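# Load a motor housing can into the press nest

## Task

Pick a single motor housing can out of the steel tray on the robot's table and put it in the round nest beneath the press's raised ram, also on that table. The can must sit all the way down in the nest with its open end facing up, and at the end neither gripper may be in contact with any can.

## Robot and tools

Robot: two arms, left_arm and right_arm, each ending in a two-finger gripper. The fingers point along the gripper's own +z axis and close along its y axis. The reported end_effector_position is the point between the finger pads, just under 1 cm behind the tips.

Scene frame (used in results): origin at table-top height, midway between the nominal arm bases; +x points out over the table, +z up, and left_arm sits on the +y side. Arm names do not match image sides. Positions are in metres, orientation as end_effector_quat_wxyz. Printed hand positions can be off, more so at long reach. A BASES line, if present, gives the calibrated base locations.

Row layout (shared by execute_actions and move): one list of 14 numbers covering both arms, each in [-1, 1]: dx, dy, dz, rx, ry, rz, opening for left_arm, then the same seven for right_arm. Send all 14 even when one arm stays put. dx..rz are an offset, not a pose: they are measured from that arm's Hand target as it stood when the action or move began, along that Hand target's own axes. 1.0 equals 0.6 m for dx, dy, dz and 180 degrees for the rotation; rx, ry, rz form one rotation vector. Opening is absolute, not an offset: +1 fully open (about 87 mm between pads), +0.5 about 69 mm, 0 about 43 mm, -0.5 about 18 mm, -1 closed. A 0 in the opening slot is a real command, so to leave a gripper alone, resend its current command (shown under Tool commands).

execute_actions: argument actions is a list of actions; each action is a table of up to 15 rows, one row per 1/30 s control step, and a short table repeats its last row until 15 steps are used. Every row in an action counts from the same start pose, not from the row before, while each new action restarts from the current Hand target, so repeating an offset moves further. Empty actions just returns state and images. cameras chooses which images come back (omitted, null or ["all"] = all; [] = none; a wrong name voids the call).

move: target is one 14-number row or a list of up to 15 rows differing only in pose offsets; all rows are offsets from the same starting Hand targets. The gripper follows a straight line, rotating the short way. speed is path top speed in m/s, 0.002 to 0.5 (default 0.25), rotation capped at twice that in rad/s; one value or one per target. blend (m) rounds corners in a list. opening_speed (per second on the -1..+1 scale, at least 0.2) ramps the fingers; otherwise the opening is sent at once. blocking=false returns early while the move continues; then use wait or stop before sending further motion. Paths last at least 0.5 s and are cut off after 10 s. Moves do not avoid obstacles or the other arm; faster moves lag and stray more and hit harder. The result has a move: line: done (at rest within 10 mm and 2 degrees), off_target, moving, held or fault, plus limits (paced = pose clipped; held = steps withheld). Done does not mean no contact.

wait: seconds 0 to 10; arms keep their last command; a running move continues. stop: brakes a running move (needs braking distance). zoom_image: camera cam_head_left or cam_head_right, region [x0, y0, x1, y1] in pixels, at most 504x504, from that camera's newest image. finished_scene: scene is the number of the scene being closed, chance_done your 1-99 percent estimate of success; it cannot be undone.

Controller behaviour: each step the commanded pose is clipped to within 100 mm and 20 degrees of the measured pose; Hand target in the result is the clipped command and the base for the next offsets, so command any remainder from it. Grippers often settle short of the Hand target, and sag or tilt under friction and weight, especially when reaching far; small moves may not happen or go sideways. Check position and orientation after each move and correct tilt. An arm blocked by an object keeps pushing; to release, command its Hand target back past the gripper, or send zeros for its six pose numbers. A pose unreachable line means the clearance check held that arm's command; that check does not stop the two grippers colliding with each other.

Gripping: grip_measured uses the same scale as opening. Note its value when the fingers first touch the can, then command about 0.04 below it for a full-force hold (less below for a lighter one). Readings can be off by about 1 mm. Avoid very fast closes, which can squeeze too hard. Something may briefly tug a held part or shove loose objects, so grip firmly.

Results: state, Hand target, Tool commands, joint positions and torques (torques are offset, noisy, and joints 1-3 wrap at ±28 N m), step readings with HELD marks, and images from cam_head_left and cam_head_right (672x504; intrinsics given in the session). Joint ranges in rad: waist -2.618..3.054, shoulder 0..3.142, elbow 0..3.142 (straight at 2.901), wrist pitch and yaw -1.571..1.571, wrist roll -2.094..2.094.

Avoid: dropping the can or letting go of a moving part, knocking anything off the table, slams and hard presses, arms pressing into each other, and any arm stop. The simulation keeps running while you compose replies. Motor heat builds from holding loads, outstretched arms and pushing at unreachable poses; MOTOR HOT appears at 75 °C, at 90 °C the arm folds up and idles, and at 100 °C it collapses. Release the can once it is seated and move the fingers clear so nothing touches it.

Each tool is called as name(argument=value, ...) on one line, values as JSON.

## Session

execute_actions(actions=[])

zoom_image(camera="cam_head_left", region=[60, 120, 360, 330])

zoom_image(camera="cam_head_right", region=[90, 120, 390, 330])

Scene clock: 0.00 s.
left_arm: end_effector_position=(+0.3994, +0.3146, +0.1383) grip_measured=+0.972 end_effector_quat_wxyz=(+0.746, -0.007, +0.664, +0.043) | right_arm: end_effector_position=(+0.3778, -0.2966, +0.1017) grip_measured=+0.978 end_effector_quat_wxyz=(+0.688, -0.004, +0.726, +0.008)
Joint positions: left_arm=[0.01 1.563 0.201 1.479 -0.005 0.047 0.986] | right_arm=[0.114 1.526 0.224 1.248 0.068 0.01 0.989]
Joint velocities: left_arm=[0.027 -0.007 -0.012 -0.022 0.022 -0.022 -0.008] | right_arm=[-0.012 0.007 -0.007 -0.037 -0.051 -0.037 -0.003]
Joint torques (N m): no reading
Heat: left arm: 33 °C; right arm: 36 °C.
Hand target: left_arm +0.4009, +0.3147, +0.1439; +0.752, -0.007, +0.658, +0.043 | right_arm +0.3806, -0.2964, +0.1094; +0.696, -0.004, +0.718, +0.009
Tool commands: left_gripper/opening=+1.0 right_gripper/opening=+1.0

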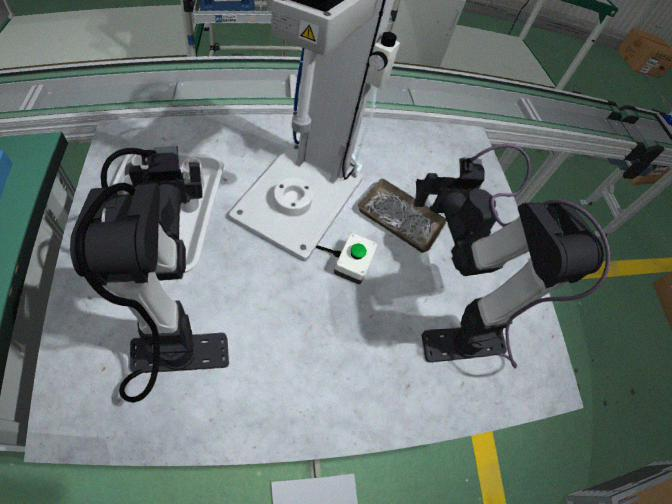

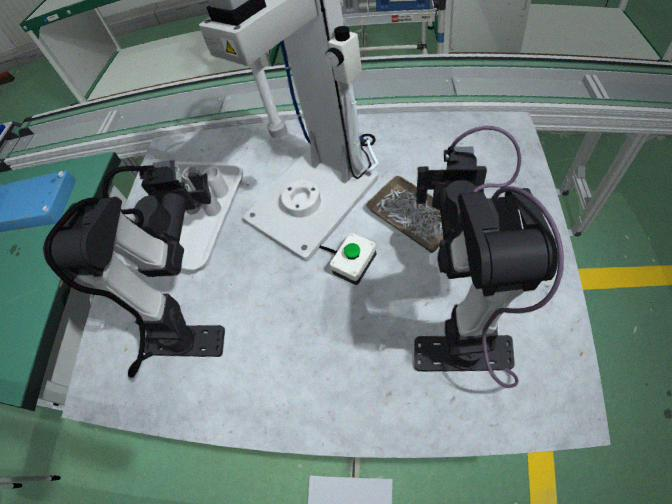

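Scaled by 1.680.

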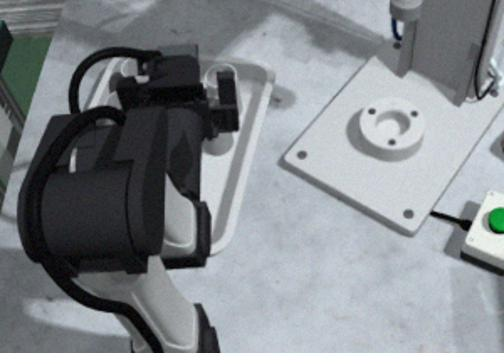

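Scaled by 1.680.

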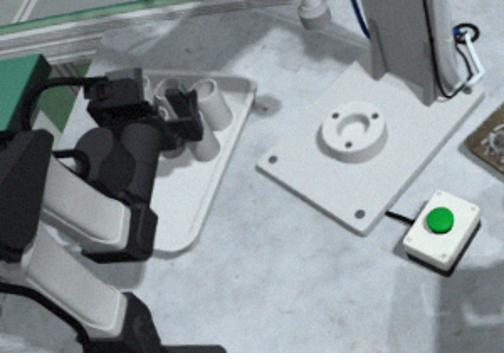

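move(target=[-0.25,0,-0.3,0,0,0,0.5,0,0,0,0,0,0,1], speed=0.25)

zoom_image(camera="cam_head_left", region=[60, 120, 260, 300])

zoom_image(camera="cam_head_right", region=[90, 120, 290, 300])

Scene clock: 9.13 s.
left_arm: end_effector_position=(+0.2093, +0.2907, +0.2637) grip_measured=+0.500 end_effector_quat_wxyz=(+0.734, -0.008, +0.678, +0.032) | right_arm: end_effector_position=(+0.3778, -0.2966, +0.1017) grip_measured=+0.978 end_effector_quat_wxyz=(+0.688, -0.004, +0.726, +0.008)
Joint positions: left_arm=[-0.681 -0.008 0.504 -0.41 -0.68 0.096 0.75] | right_arm=[0.114 1.526 0.224 1.248 0.068 0.01 0.989]
Joint velocities: left_arm=[-0.012 -0.007 0.002 0.022 0.066 -0.022 0.007] | right_arm=[0.012 0.012 -0.012 0.007 -0.007 -0.066 0.018]
Joint torques (N m): left_arm=[-0.62 2.54 7.1 1.43 0.05 0.06] | right_arm=[-0.21 -4.42 5.53 1.9 -0.01 0]
Heat: left arm: 33 °C; right arm: 37 °C.
Hand target: left_arm +0.2034, +0.2942, +0.2728; +0.749, -0.018, +0.662, +0.033 | right_arm +0.3806, -0.2964, +0.1094; +0.696, -0.004, +0.718, +0.009
Off the commanded pose: left_arm 0.008 m, 3 deg | right_arm 0.008 m, 1 deg.
joint sent to its limit (left arm) — joint 2 (shoulder), lower limit. The joint targets are off in position and orientation.
move: off_target (left_arm); limits=paced

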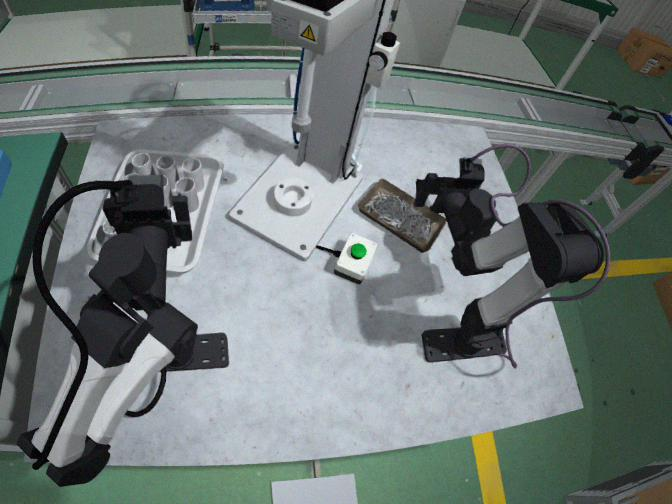

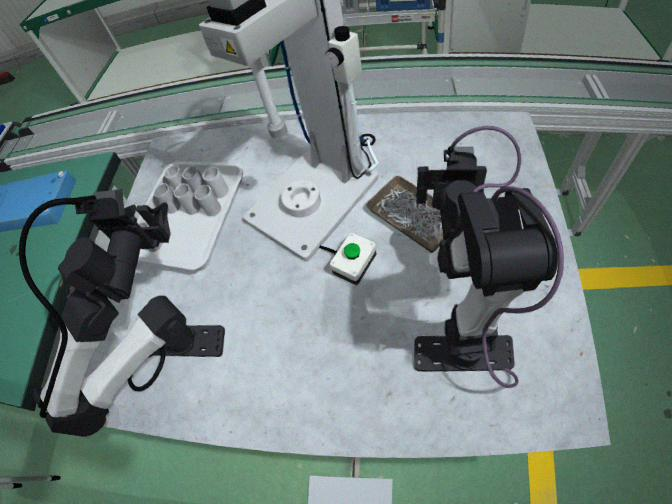

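Scaled by 2.520.

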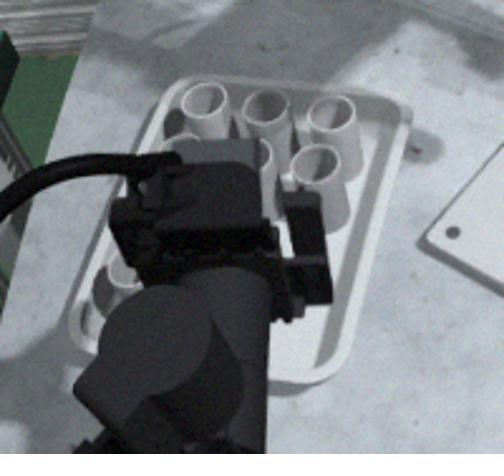

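Scaled by 2.520.

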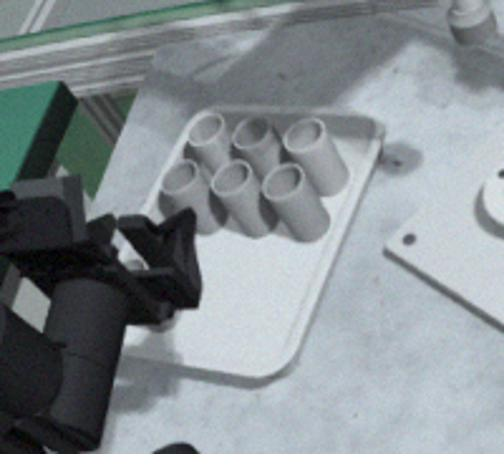

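move(target=[0.206,-0.159,0.194,-0.2265,0.029,0.013,0.4,0,0,0,0,0,0,1], speed=0.25)

zoom_image(camera="cam_head_left", region=[60, 120, 260, 300])

zoom_image(camera="cam_head_right", region=[90, 120, 290, 300])

Scene clock: 46.53 s.
left_arm: end_effector_position=(+0.3392, +0.2132, +0.1470) grip_measured=+0.400 end_effector_quat_wxyz=(+0.650, -0.249, +0.664, +0.274) | right_arm: end_effector_position=(+0.3778, -0.2966, +0.1017) grip_measured=+0.978 end_effector_quat_wxyz=(+0.688, -0.004, +0.726, +0.008)
Joint positions: left_arm=[-0.847 1.56 0.579 0.736 -1.551 -0.204 0.7] | right_arm=[0.114 1.526 0.224 1.248 0.068 0.01 0.989]
Joint velocities: left_arm=[-0.002 -0.012 -0.007 -0.022 -0.037 -0.051 -0.007] | right_arm=[-0.002 0.002 0.012 -0.051 -0.022 0.125 -0.003]
Joint torques (N m): left_arm=[0.55 -4.96 6.8 1.23 -0.13 -0.08] | right_arm=[-0.23 -4.41 5.53 1.9 -0.01 0]
Heat: left arm: 38 °C; right arm: 39 °C.
Hand target: left_arm +0.3440, +0.2114, +0.1530; +0.663, -0.268, +0.643, +0.274 | right_arm +0.3806, -0.2964, +0.1094; +0.696, -0.004, +0.718, +0.009
Off the commanded pose: left_arm 0.016 m, 4 deg | right_arm 0.008 m, 1 deg.
joint sent to its limit (left arm) — joint 5 (wrist yaw), lower limit. The joint targets are off in position, not in orientation.
move: off_target (left_arm)

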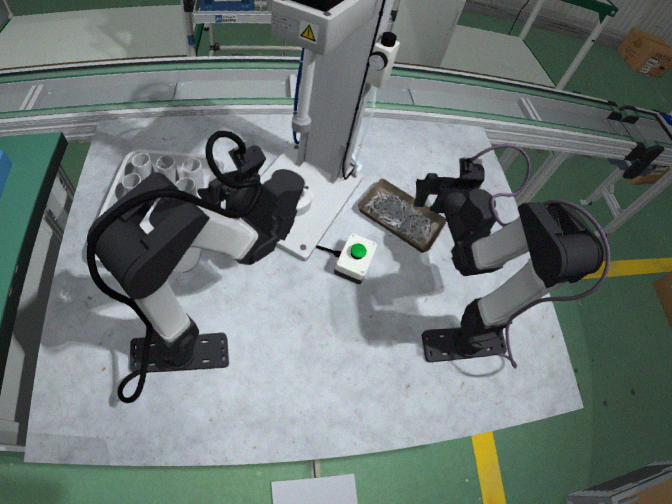

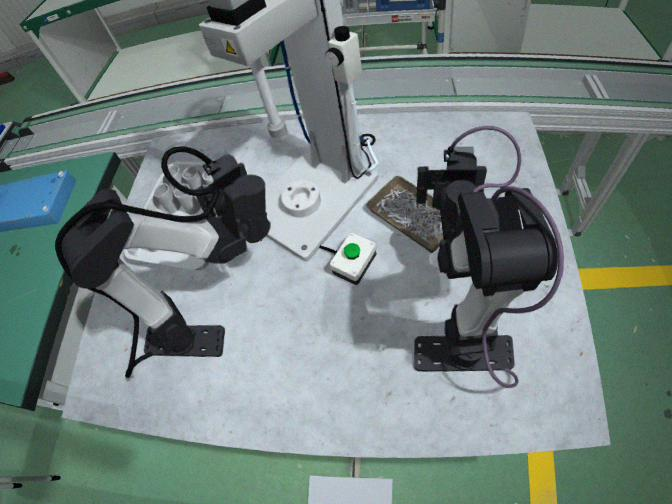

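Scaled by 2.520.

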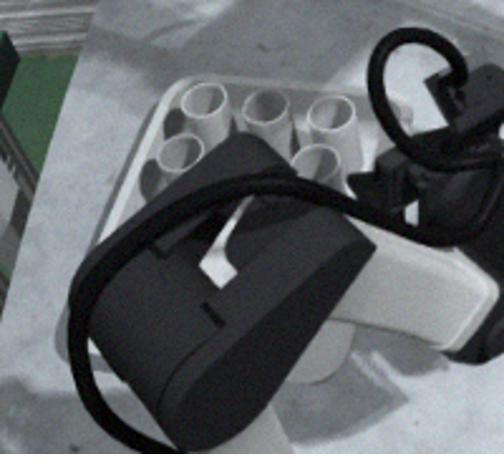

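Scaled by 2.520.

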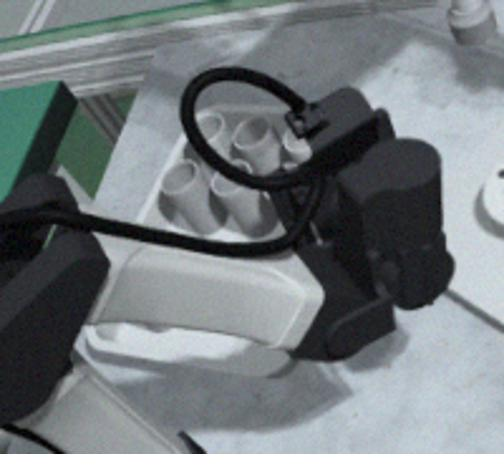

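move(target=[0.126,0.035,0.043,0.0722,0,-0.002,0.35,0,0,0,0,0,0,1], speed=0.2)

zoom_image(camera="cam_head_left", region=[60, 120, 260, 300])

zoom_image(camera="cam_head_right", region=[90, 120, 290, 300])

Scene clock: 59.77 s.
left_arm: end_effector_position=(+0.3476, +0.2464, +0.0820) grip_measured=+0.350 end_effector_quat_wxyz=(+0.680, -0.201, +0.678, +0.194) | right_arm: end_effector_position=(+0.3778, -0.2966, +0.1017) grip_measured=+0.978 end_effector_quat_wxyz=(+0.688, -0.004, +0.726, +0.008)
Joint positions: left_arm=[-0.7 1.838 0.27 1.57 -1.214 -0.008 0.675] | right_arm=[0.114 1.526 0.224 1.248 0.068 0.01 0.989]
Joint velocities: left_arm=[-0.002 -0.002 -0.002 0.022 -0.11 0.066 0.004] | right_arm=[-0.012 -0.012 -0.002 0.051 0.037 0.007 -0.008]
Joint torques (N m): left_arm=[0.58 -4.64 1.61 1.45 0.14 0.18] | right_arm=[-0.23 -4.41 5.53 1.9 -0.01 0]
Heat: left arm: 37 °C; right arm: 39 °C.
Hand target: left_arm +0.3475, +0.2480, +0.0801; +0.692, -0.192, +0.667, +0.199 | right_arm +0.3806, -0.2964, +0.1094; +0.696, -0.004, +0.718, +0.009
Off the commanded pose: left_arm 0.004 m, 2 deg | right_arm 0.008 m, 1 deg.
joint sent to its limit (left arm) — joint 4 (wrist pitch), upper limit. The joint targets still meet the commanded pose.
move: done

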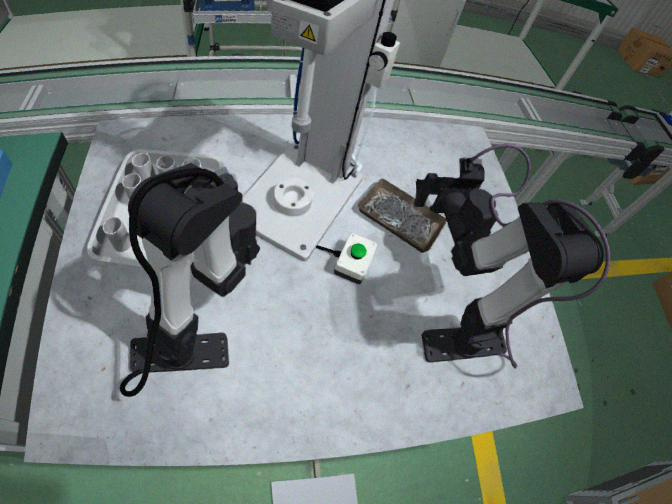

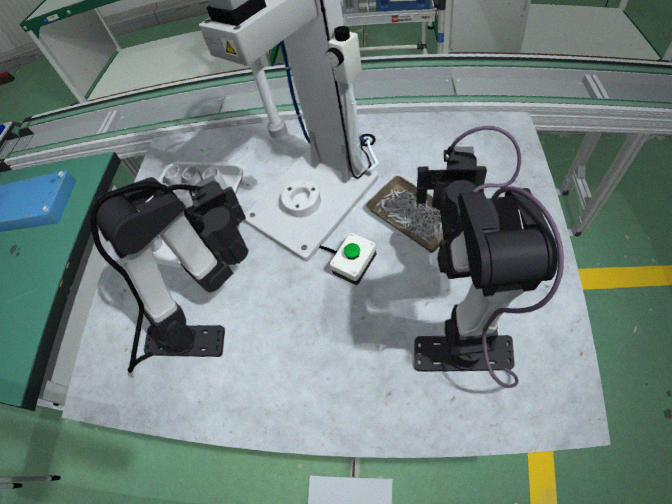

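Scaled by 2.520.

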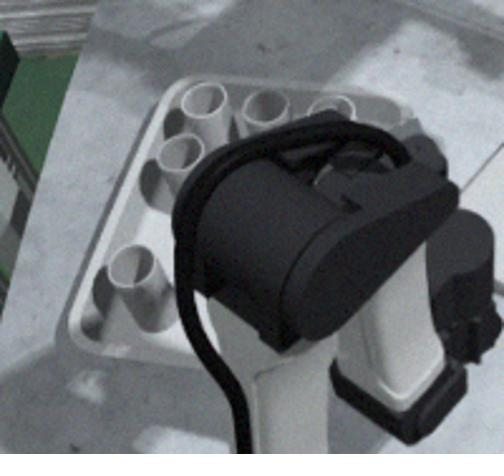

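Scaled by 2.520.

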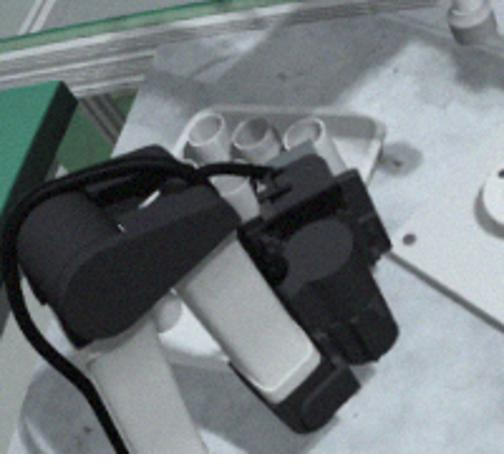

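move(target=[[0.0217,0.0217,0.0,0,0,0,0.35,0,0,0,0,0,0,1],[0.0217,0.0217,0.06,0,0,0,0.35,0,0,0,0,0,0,1]], speed=0.1)

zoom_image(camera="cam_head_left", region=[130, 120, 260, 240])

zoom_image(camera="cam_head_right", region=[130, 130, 260, 250])

Scene clock: 85.87 s.
left_arm: end_effector_position=(+0.3667, +0.2803, +0.0681) grip_measured=+0.350 end_effector_quat_wxyz=(+0.670, -0.198, +0.687, +0.200) | right_arm: end_effector_position=(+0.3778, -0.2966, +0.1017) grip_measured=+0.978 end_effector_quat_wxyz=(+0.688, -0.004, +0.726, +0.008)
Joint positions: left_arm=[-0.525 1.886 0.269 1.573 -1.043 -0.029 0.675] | right_arm=[0.114 1.526 0.224 1.248 0.068 0.01 0.989]
Joint velocities: left_arm=[-0.007 0.012 0.007 -0.081 0.051 -0.037 -0.001] | right_arm=[0.017 0.002 0.002 -0.051 0.007 0.022 -0.013]
Joint torques (N m): left_arm=[0.7 -4.85 3.32 1.5 0.15 0.17] | right_arm=[-0.23 -4.41 5.53 1.9 -0.01 -0.01]
Heat: left arm: 34 °C; right arm: 39 °C.
Hand target: left_arm +0.3715, +0.2796, +0.0696; +0.694, -0.190, +0.665, +0.201 | right_arm +0.3806, -0.2964, +0.1094; +0.696, -0.004, +0.718, +0.009
Off the commanded pose: left_arm 0.005 m, 4 deg | right_arm 0.008 m, 1 deg.
joint sent to its limit (left arm) — joint 4 (wrist pitch), upper limit. The joint targets are off in orientation, not in position.
move: off_target (left_arm)

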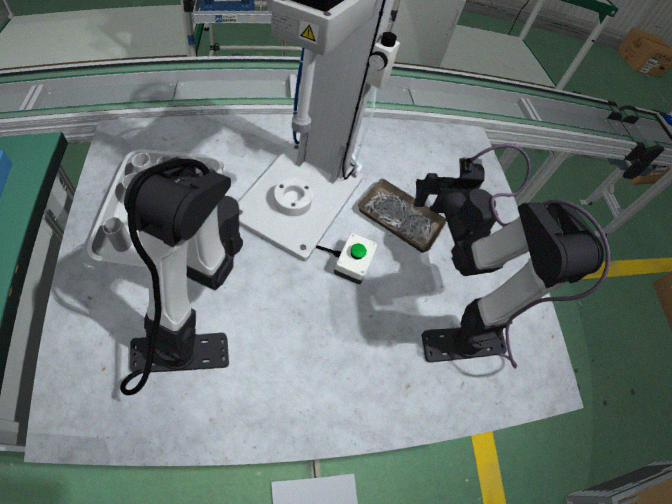

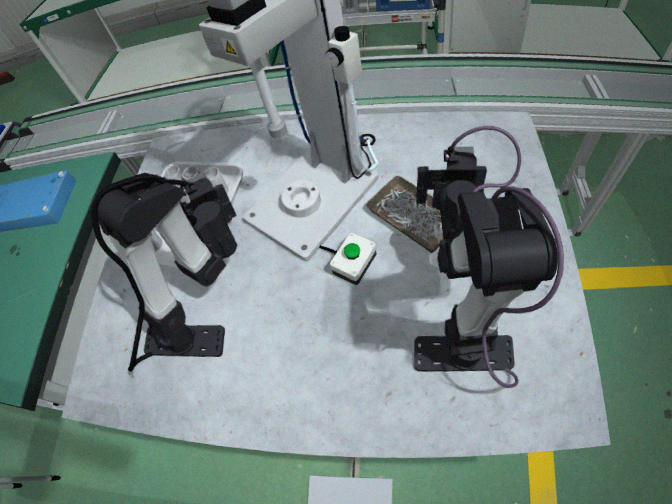

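Scaled by 3.877.

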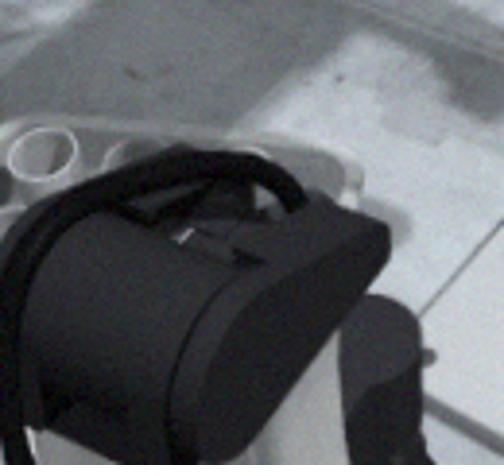

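Scaled by 3.877.

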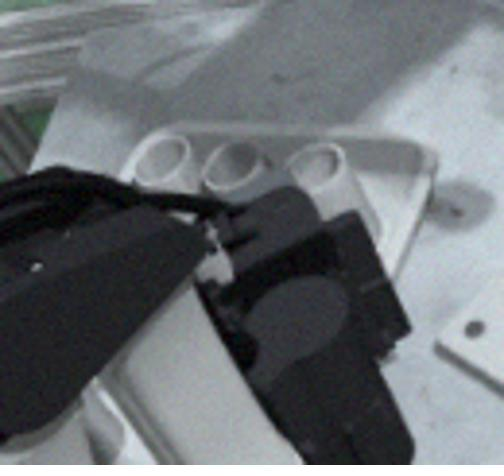

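move(target=[0,0,0.055,0,0,0,0.35,0,0,0,0,0,0,1], speed=0.06)

zoom_image(camera="cam_head_left", region=[130, 120, 260, 240])

zoom_image(camera="cam_head_right", region=[130, 130, 260, 250])

Scene clock: 90.27 s.
left_arm: end_effector_position=(+0.3945, +0.2982, +0.0698) grip_measured=+0.350 end_effector_quat_wxyz=(+0.674, -0.196, +0.683, +0.201) | right_arm: end_effector_position=(+0.3778, -0.2966, +0.1017) grip_measured=+0.978 end_effector_quat_wxyz=(+0.688, -0.004, +0.726, +0.008)
Joint positions: left_arm=[-0.409 1.931 0.34 1.574 -0.925 -0.003 0.675] | right_arm=[0.114 1.526 0.224 1.248 0.068 0.01 0.989]
Joint velocities: left_arm=[0.002 0.012 -0.002 -0.037 -0.022 0.007 0.009] | right_arm=[0.012 -0.007 -0.012 0.022 0.022 -0.037 -0.008]
Joint torques (N m): left_arm=[0.65 -5.39 3.49 1.55 0.14 0.14] | right_arm=[-0.23 -4.42 5.55 1.9 -0.01 0]
Heat: left arm: 34 °C; right arm: 39 °C.
Hand target: left_arm +0.3995, +0.2979, +0.0715; +0.695, -0.188, +0.663, +0.202 | right_arm +0.3806, -0.2964, +0.1094; +0.696, -0.004, +0.718, +0.009
Off the commanded pose: left_arm 0.005 m, 3 deg | right_arm 0.008 m, 1 deg.
joint sent to its limit (left arm) — joint 4 (wrist pitch), upper limit. The joint targets are off in orientation, not in position.
move: off_target (left_arm)

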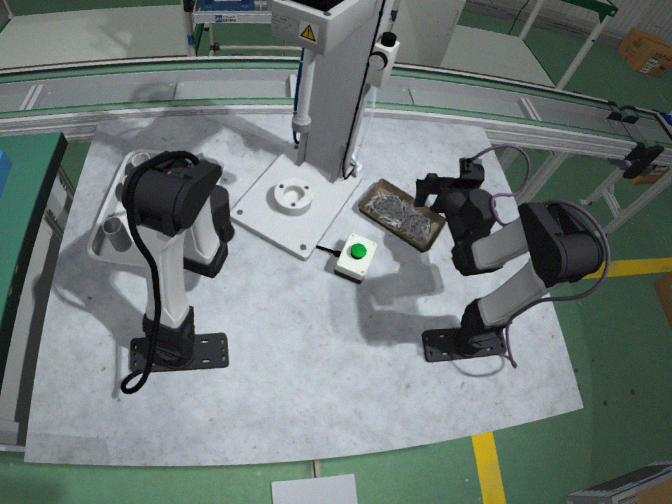

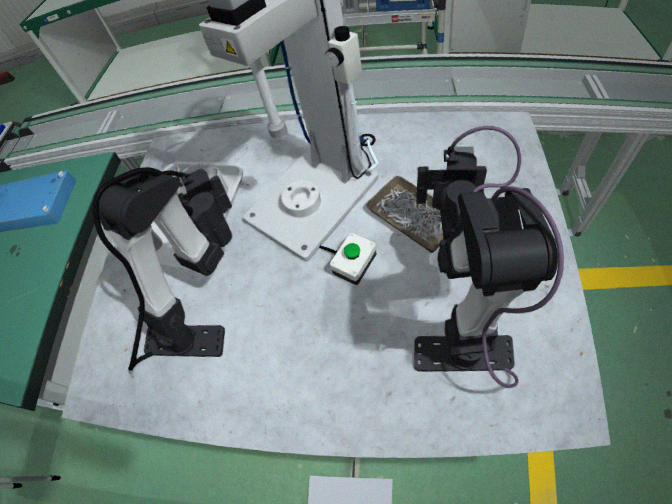

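Scaled by 3.877.

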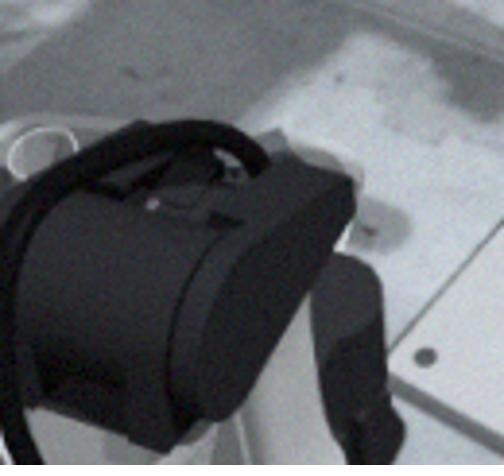

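Scaled by 3.877.

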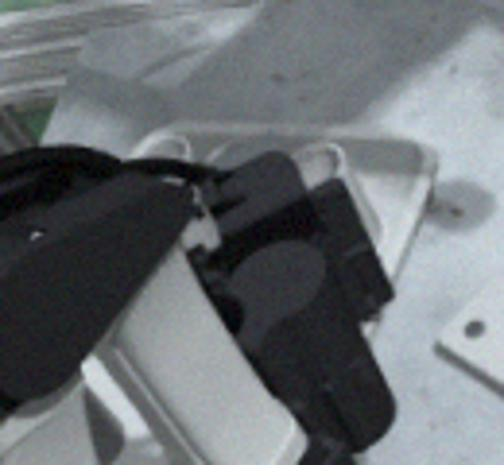

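move(target=[0,0,0,0,0,0,-0.25,0,0,0,0,0,0,1], opening_speed=0.5)

Scene clock: 94.40 s.
left_arm: end_effector_position=(+0.3957, +0.2964, +0.0703) grip_measured=-0.003 end_effector_quat_wxyz=(+0.676, -0.193, +0.683, +0.197) | right_arm: end_effector_position=(+0.3778, -0.2966, +0.1017) grip_measured=+0.978 end_effector_quat_wxyz=(+0.688, -0.004, +0.726, +0.008)
Joint positions: left_arm=[-0.409 1.931 0.34 1.577 -0.913 -0.003 0.498] | right_arm=[0.114 1.526 0.224 1.248 0.068 0.01 0.989]
Joint velocities: left_arm=[-0.017 0.007 -0.012 0.037 0.007 -0.022 -0.001] | right_arm=[-0.007 0.002 -0.012 -0.007 0.007 -0.007 -0.029]
Joint torques (N m): left_arm=[0.7 -5.48 3.49 1.49 0.07 0.15] | right_arm=[-0.23 -4.42 5.53 1.9 -0.01 0]
Heat: left arm: 35 °C; right arm: 39 °C.
Hand target: left_arm +0.3994, +0.2979, +0.0715; +0.695, -0.188, +0.663, +0.202 | right_arm +0.3806, -0.2964, +0.1094; +0.696, -0.004, +0.718, +0.009
Off the commanded pose: left_arm 0.004 m, 3 deg | right_arm 0.008 m, 1 deg.
joint sent to its limit (left arm) — joint 4 (wrist pitch), upper limit. The joint targets are off in orientation, not in position.
move: off_target (left_arm)

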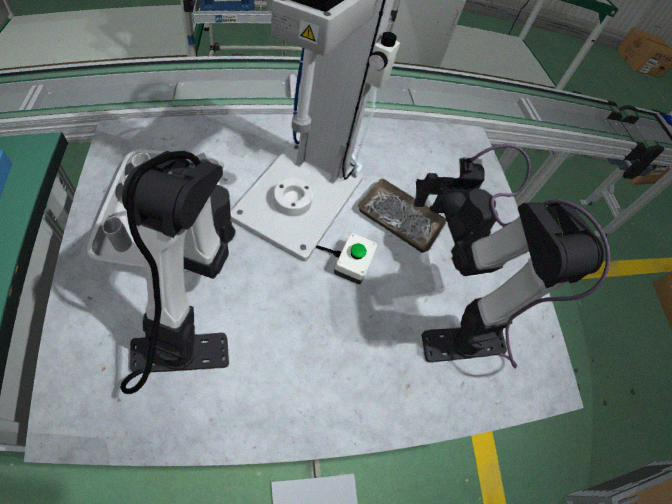

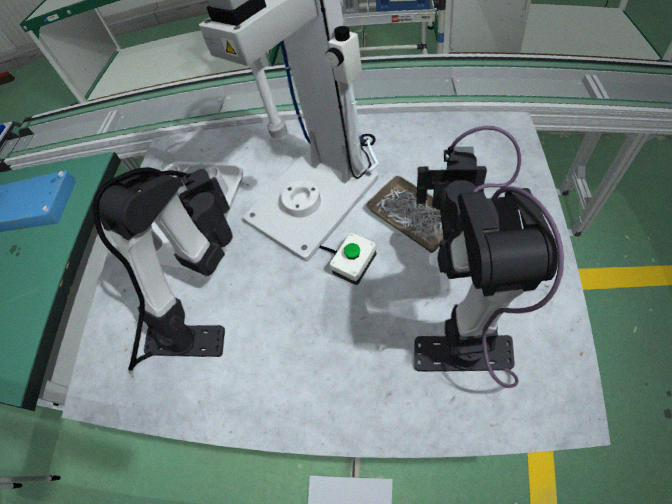

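move(target=[-0.19,0,0,0,0,0,-0.25,0,0,0,0,0,0,1], speed=0.15)

zoom_image(camera="cam_head_left", region=[130, 90, 290, 240])

zoom_image(camera="cam_head_right", region=[130, 100, 290, 250])

Scene clock: 100.57 s.
left_arm: end_effector_position=(+0.3932, +0.2958, +0.1647) grip_measured=-0.003 end_effector_quat_wxyz=(+0.676, -0.170, +0.684, +0.217) | right_arm: end_effector_position=(+0.3778, -0.2966, +0.1017) grip_measured=+0.978 end_effector_quat_wxyz=(+0.688, -0.004, +0.726, +0.008)
Joint positions: left_arm=[-0.422 1.424 0.441 0.995 -0.923 0.076 0.498] | right_arm=[0.114 1.526 0.224 1.248 0.068 0.01 0.989]
Joint velocities: left_arm=[0.032 -0.007 -0.027 0.066 -0.051 -0.022 0.004] | right_arm=[-0.022 -0.017 0.027 -0.022 -0.081 -0.095 -0.018]
Joint torques (N m): left_arm=[-0.47 -7.82 7.64 1.5 -0.01 -0.01] | right_arm=[-0.23 -4.42 5.53 1.9 -0.01 0]
Heat: left arm: 35 °C; right arm: 39 °C.
Hand target: left_arm +0.3973, +0.2929, +0.1872; +0.695, -0.189, +0.663, +0.202 | right_arm +0.3806, -0.2964, +0.1094; +0.696, -0.004, +0.718, +0.009
Off the commanded pose: left_arm 0.021 m, 4 deg | right_arm 0.008 m, 1 deg.
move: off_target (left_arm)

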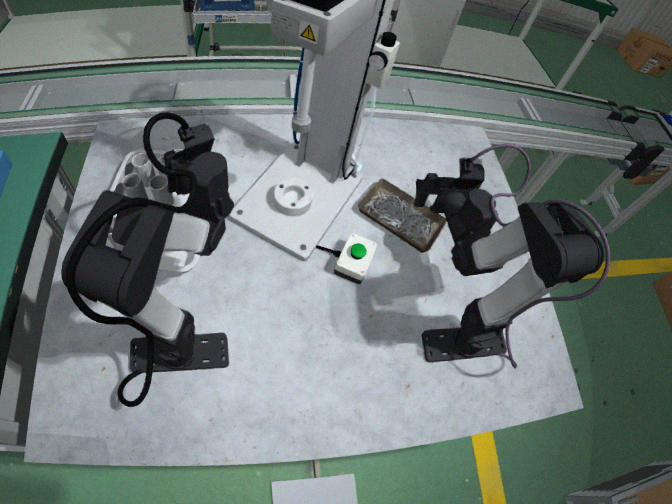

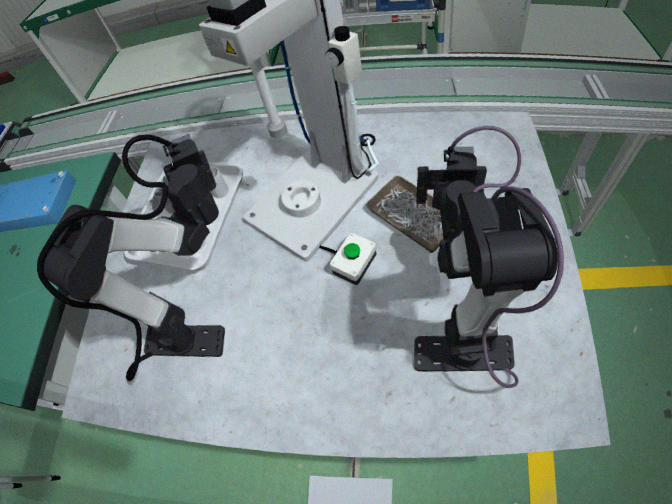

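Scaled by 3.150.

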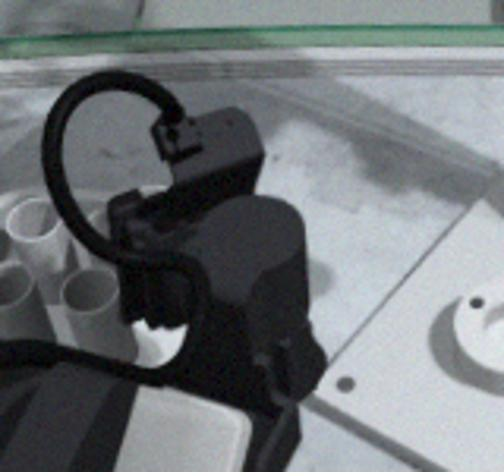

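Scaled by 3.150.

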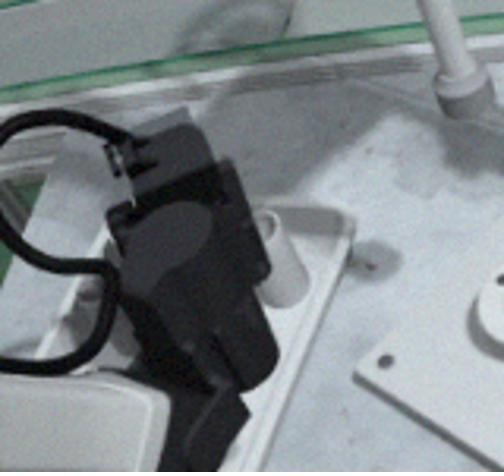

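move(target=[0.009,-0.219,-0.132,0.288,-0.001,-0.014,-0.25,0,0,0,0,0,0,1], speed=0.2)

Scene clock: 110.13 s.
left_arm: end_effector_position=(+0.3928, +0.1418, +0.1581) grip_measured=-0.003 end_effector_quat_wxyz=(+0.690, +0.127, +0.703, -0.114) | right_arm: end_effector_position=(+0.3778, -0.2966, +0.1017) grip_measured=+0.978 end_effector_quat_wxyz=(+0.688, -0.004, +0.726, +0.008)
Joint positions: left_arm=[-0.453 1.348 0.39 0.936 -0.057 0.014 0.498] | right_arm=[0.114 1.526 0.224 1.248 0.068 0.01 0.989]
Joint velocities: left_arm=[-0.012 0.002 -0.007 -0.022 -0.081 -0.081 -0.006] | right_arm=[-0.012 -0.007 -0.002 -0.051 -0.051 -0.037 0.003]
Joint torques (N m): left_arm=[0.68 -4.05 7.2 2.12 0.17 -0.06] | right_arm=[-0.21 -4.41 5.53 1.9 -0.01 0]
Heat: left arm: 35 °C; right arm: 39 °C.
Hand target: left_arm +0.3999, +0.1396, +0.1764; +0.710, +0.120, +0.682, -0.124 | right_arm +0.3806, -0.2964, +0.1094; +0.696, -0.004, +0.718, +0.009
Off the commanded pose: left_arm 0.021 m, 4 deg | right_arm 0.008 m, 1 deg.
move: off_target (left_arm)

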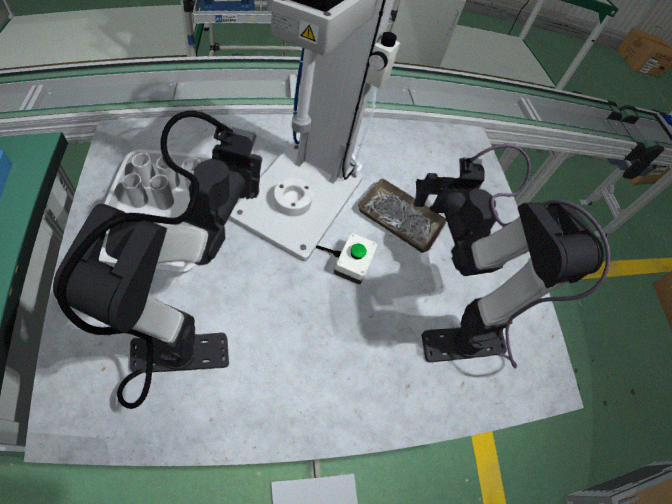

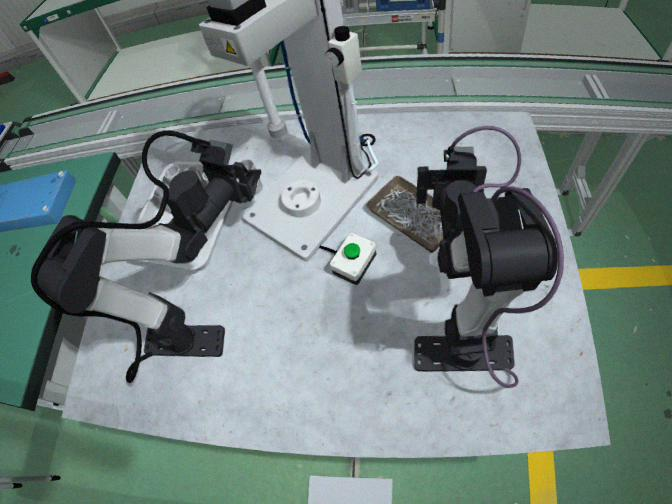

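move(target=[0.01,-0.038,-0.0755,0.277,0,-0.011,-0.25,0,0,0,0,0,0,1], speed=0.2)

zoom_image(camera="cam_head_left", region=[190, 90, 340, 240])

zoom_image(camera="cam_head_right", region=[190, 100, 340, 250])

Scene clock: 119.53 s.
left_arm: end_effector_position=(+0.3418, +0.1337, +0.1542) grip_measured=-0.003 end_effector_quat_wxyz=(+0.574, +0.394, +0.589, -0.411) | right_arm: end_effector_position=(+0.3778, -0.2966, +0.1017) grip_measured=+0.978 end_effector_quat_wxyz=(+0.688, -0.004, +0.726, +0.008)
Joint positions: left_arm=[-0.013 1.535 0.5 1.024 1.251 -0.021 0.498] | right_arm=[0.114 1.526 0.224 1.248 0.068 0.01 0.989]
Joint velocities: left_arm=[0.007 -0.002 -0.002 -0.022 -0.022 -0.051 -0.001] | right_arm=[-0.002 -0.002 -0.002 -0.007 -0.007 -0.007 0.024]
Joint torques (N m): left_arm=[0.69 -4.98 7.09 1.53 0.23 -0.13] | right_arm=[-0.21 -4.42 5.53 1.9 -0.01 -0.01]
Heat: left arm: 36 °C; right arm: 39 °C.
Hand target: left_arm +0.3489, +0.1353, +0.1652; +0.586, +0.403, +0.574, -0.405 | right_arm +0.3806, -0.2964, +0.1094; +0.696, -0.004, +0.718, +0.009
Off the commanded pose: left_arm 0.017 m, 3 deg | right_arm 0.008 m, 1 deg.
move: off_target (left_arm)

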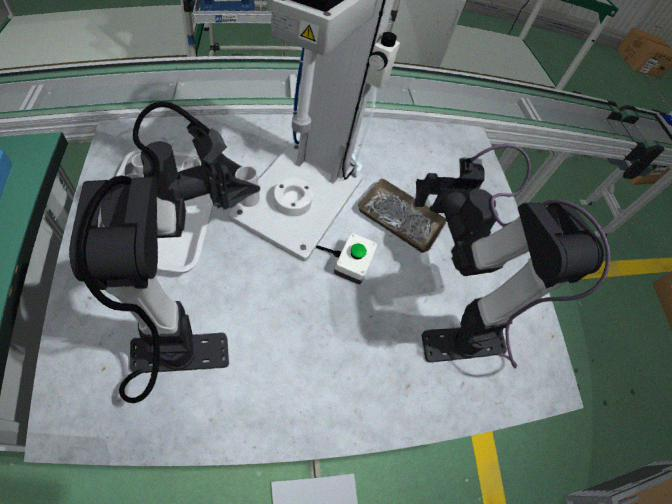

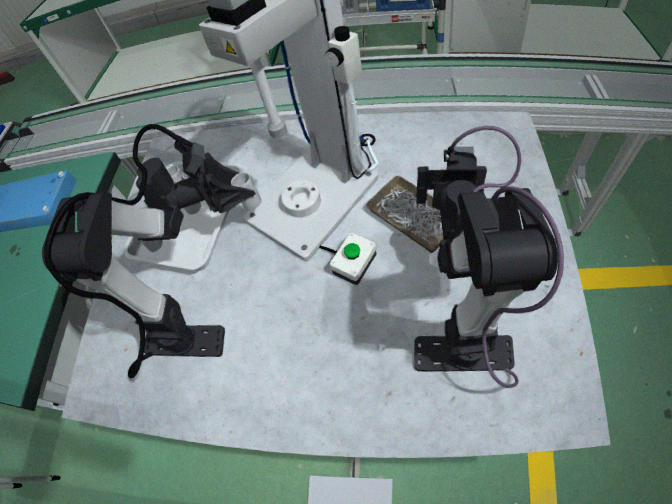

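Scaled by 3.360.

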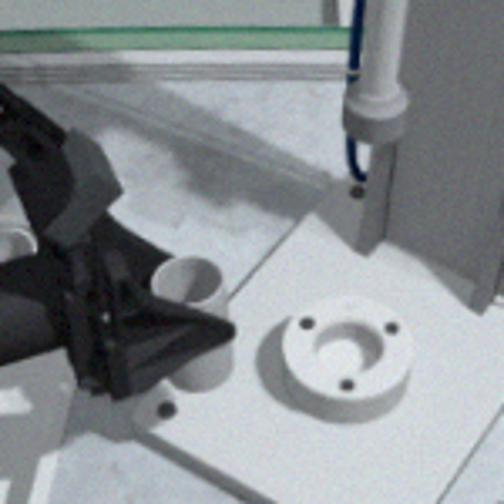

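Scaled by 3.360.

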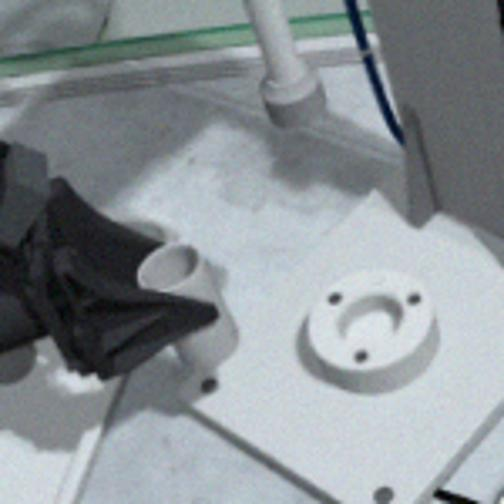

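move(target=[0.004,0.0215,0.14,0,0,0,-0.25,0,0,0,0,0,0,1], speed=0.12)

zoom_image(camera="cam_head_left", region=[230, 110, 350, 230])

zoom_image(camera="cam_head_right", region=[240, 110, 360, 230])

Scene clock: 128.27 s.
left_arm: end_effector_position=(+0.3814, +0.0640, +0.1526) grip_measured=-0.003 end_effector_quat_wxyz=(+0.572, +0.396, +0.586, -0.414) | right_arm: end_effector_position=(+0.3778, -0.2966, +0.1017) grip_measured=+0.978 end_effector_quat_wxyz=(+0.688, -0.004, +0.726, +0.008)
Joint positions: left_arm=[-0.244 1.713 0.677 1.032 1.029 -0.03 0.498] | right_arm=[0.114 1.526 0.224 1.248 0.068 0.01 0.989]
Joint velocities: left_arm=[-0.002 -0.002 0.007 -0.007 0.037 -0.037 -0.009] | right_arm=[0.007 0.007 0.017 0.022 -0.037 -0.007 -0.003]
Joint torques (N m): left_arm=[-0.35 -6.58 7.49 1.64 0.04 -0.07] | right_arm=[-0.23 -4.41 5.53 1.9 -0.01 0]
Heat: left arm: 37 °C; right arm: 39 °C.
Hand target: left_arm +0.3906, +0.0607, +0.1652; +0.588, +0.400, +0.572, -0.408 | right_arm +0.3806, -0.2964, +0.1094; +0.696, -0.004, +0.718, +0.009
Off the commanded pose: left_arm 0.015 m, 3 deg | right_arm 0.008 m, 1 deg.
move: off_target (left_arm)

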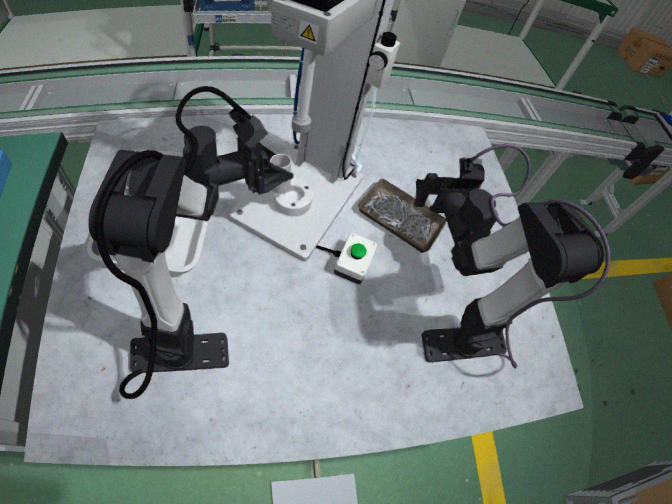

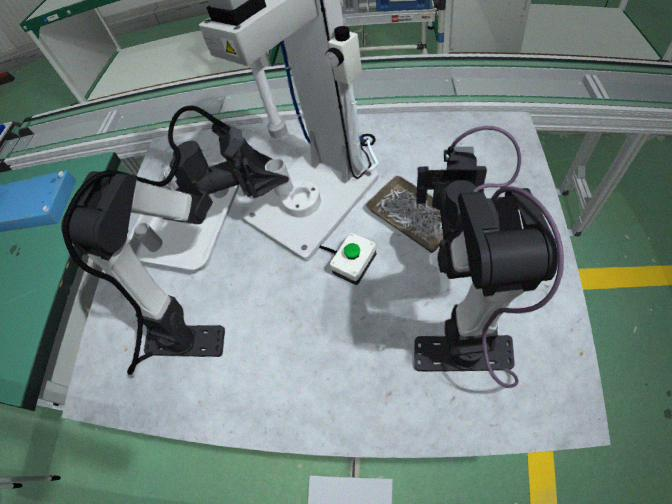

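Scaled by 4.200.

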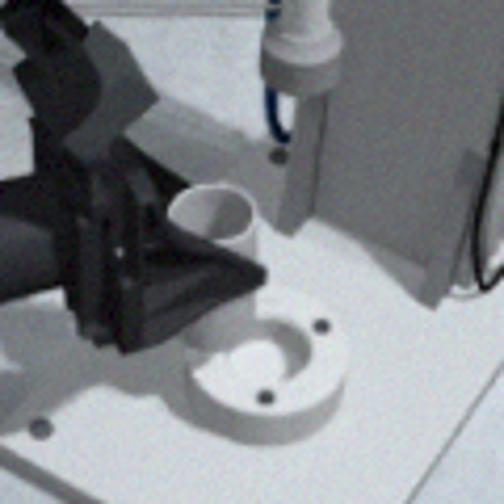

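Scaled by 4.200.

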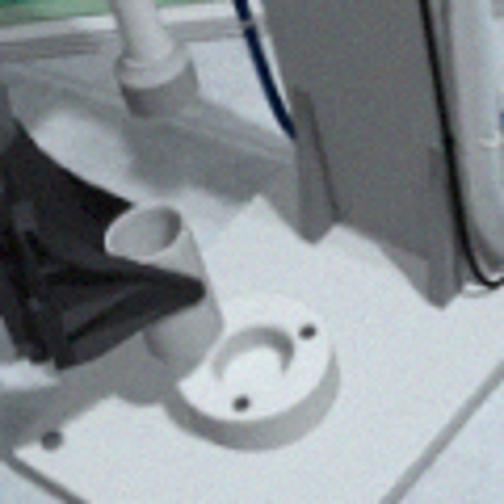

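move(target=[0.0297,0.0018,0.0568,0,0,0.012,-0.25,0,0,0,0,0,0,1], speed=0.08)

zoom_image(camera="cam_head_left", region=[240, 120, 340, 220])

zoom_image(camera="cam_head_right", region=[250, 130, 350, 230])

Scene clock: 139.50 s.
left_arm: end_effector_position=(+0.3938, +0.0329, +0.1346) grip_measured=-0.003 end_effector_quat_wxyz=(+0.574, +0.401, +0.586, -0.409) | right_arm: end_effector_position=(+0.3778, -0.2966, +0.1017) grip_measured=+0.978 end_effector_quat_wxyz=(+0.688, -0.004, +0.726, +0.008)
Joint positions: left_arm=[-0.332 1.828 0.733 1.083 0.94 -0.01 0.498] | right_arm=[0.114 1.526 0.224 1.248 0.068 0.01 0.989]
Joint velocities: left_arm=[-0.007 -0.002 0.022 -0.066 -0.066 -0.037 0.006] | right_arm=[0.007 0.007 0.002 -0.037 0.007 -0.051 -0.008]
Joint torques (N m): left_arm=[-0.42 -7.38 7.28 1.79 0.06 0.17] | right_arm=[-0.21 -4.41 5.53 1.9 -0.01 0]
Heat: left arm: 39 °C; right arm: 39 °C.
Hand target: left_arm +0.4038, +0.0287, +0.1482; +0.596, +0.409, +0.564, -0.398 | right_arm +0.3806, -0.2964, +0.1094; +0.696, -0.004, +0.718, +0.009
Off the commanded pose: left_arm 0.017 m, 4 deg | right_arm 0.008 m, 1 deg.
move: off_target (left_arm)

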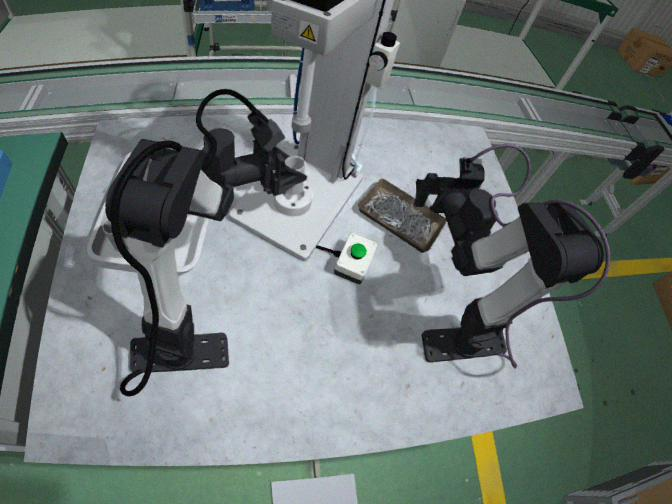

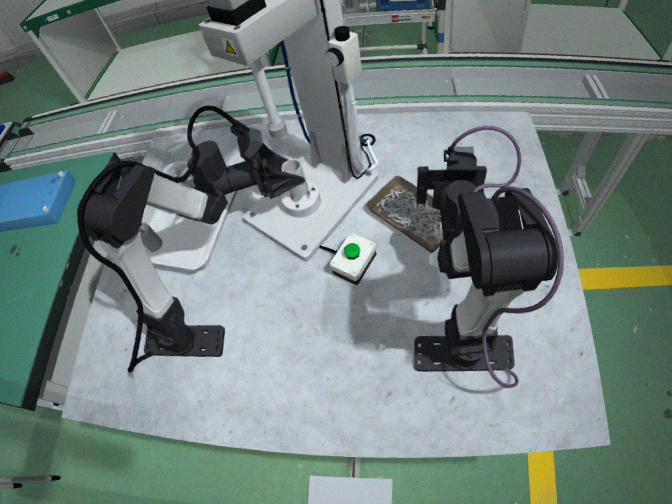

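Scaled by 5.040.

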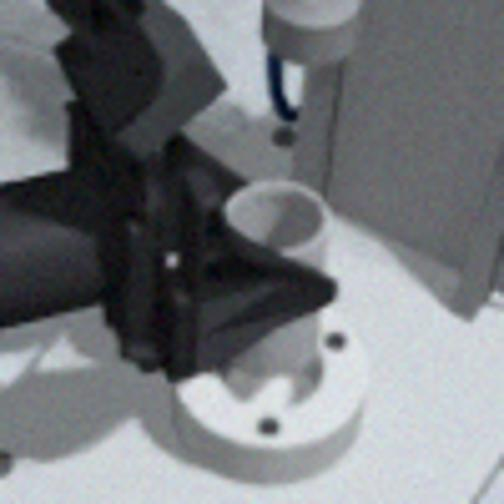

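Scaled by 5.040.

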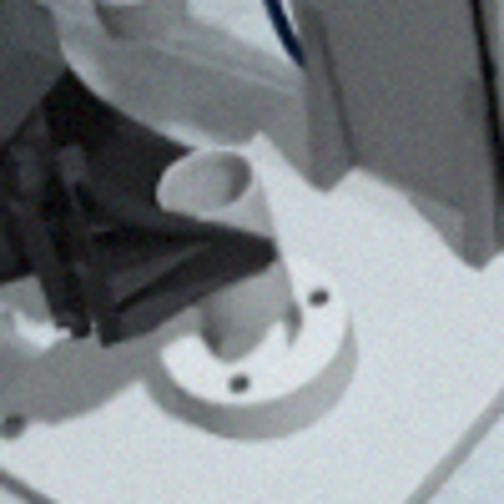

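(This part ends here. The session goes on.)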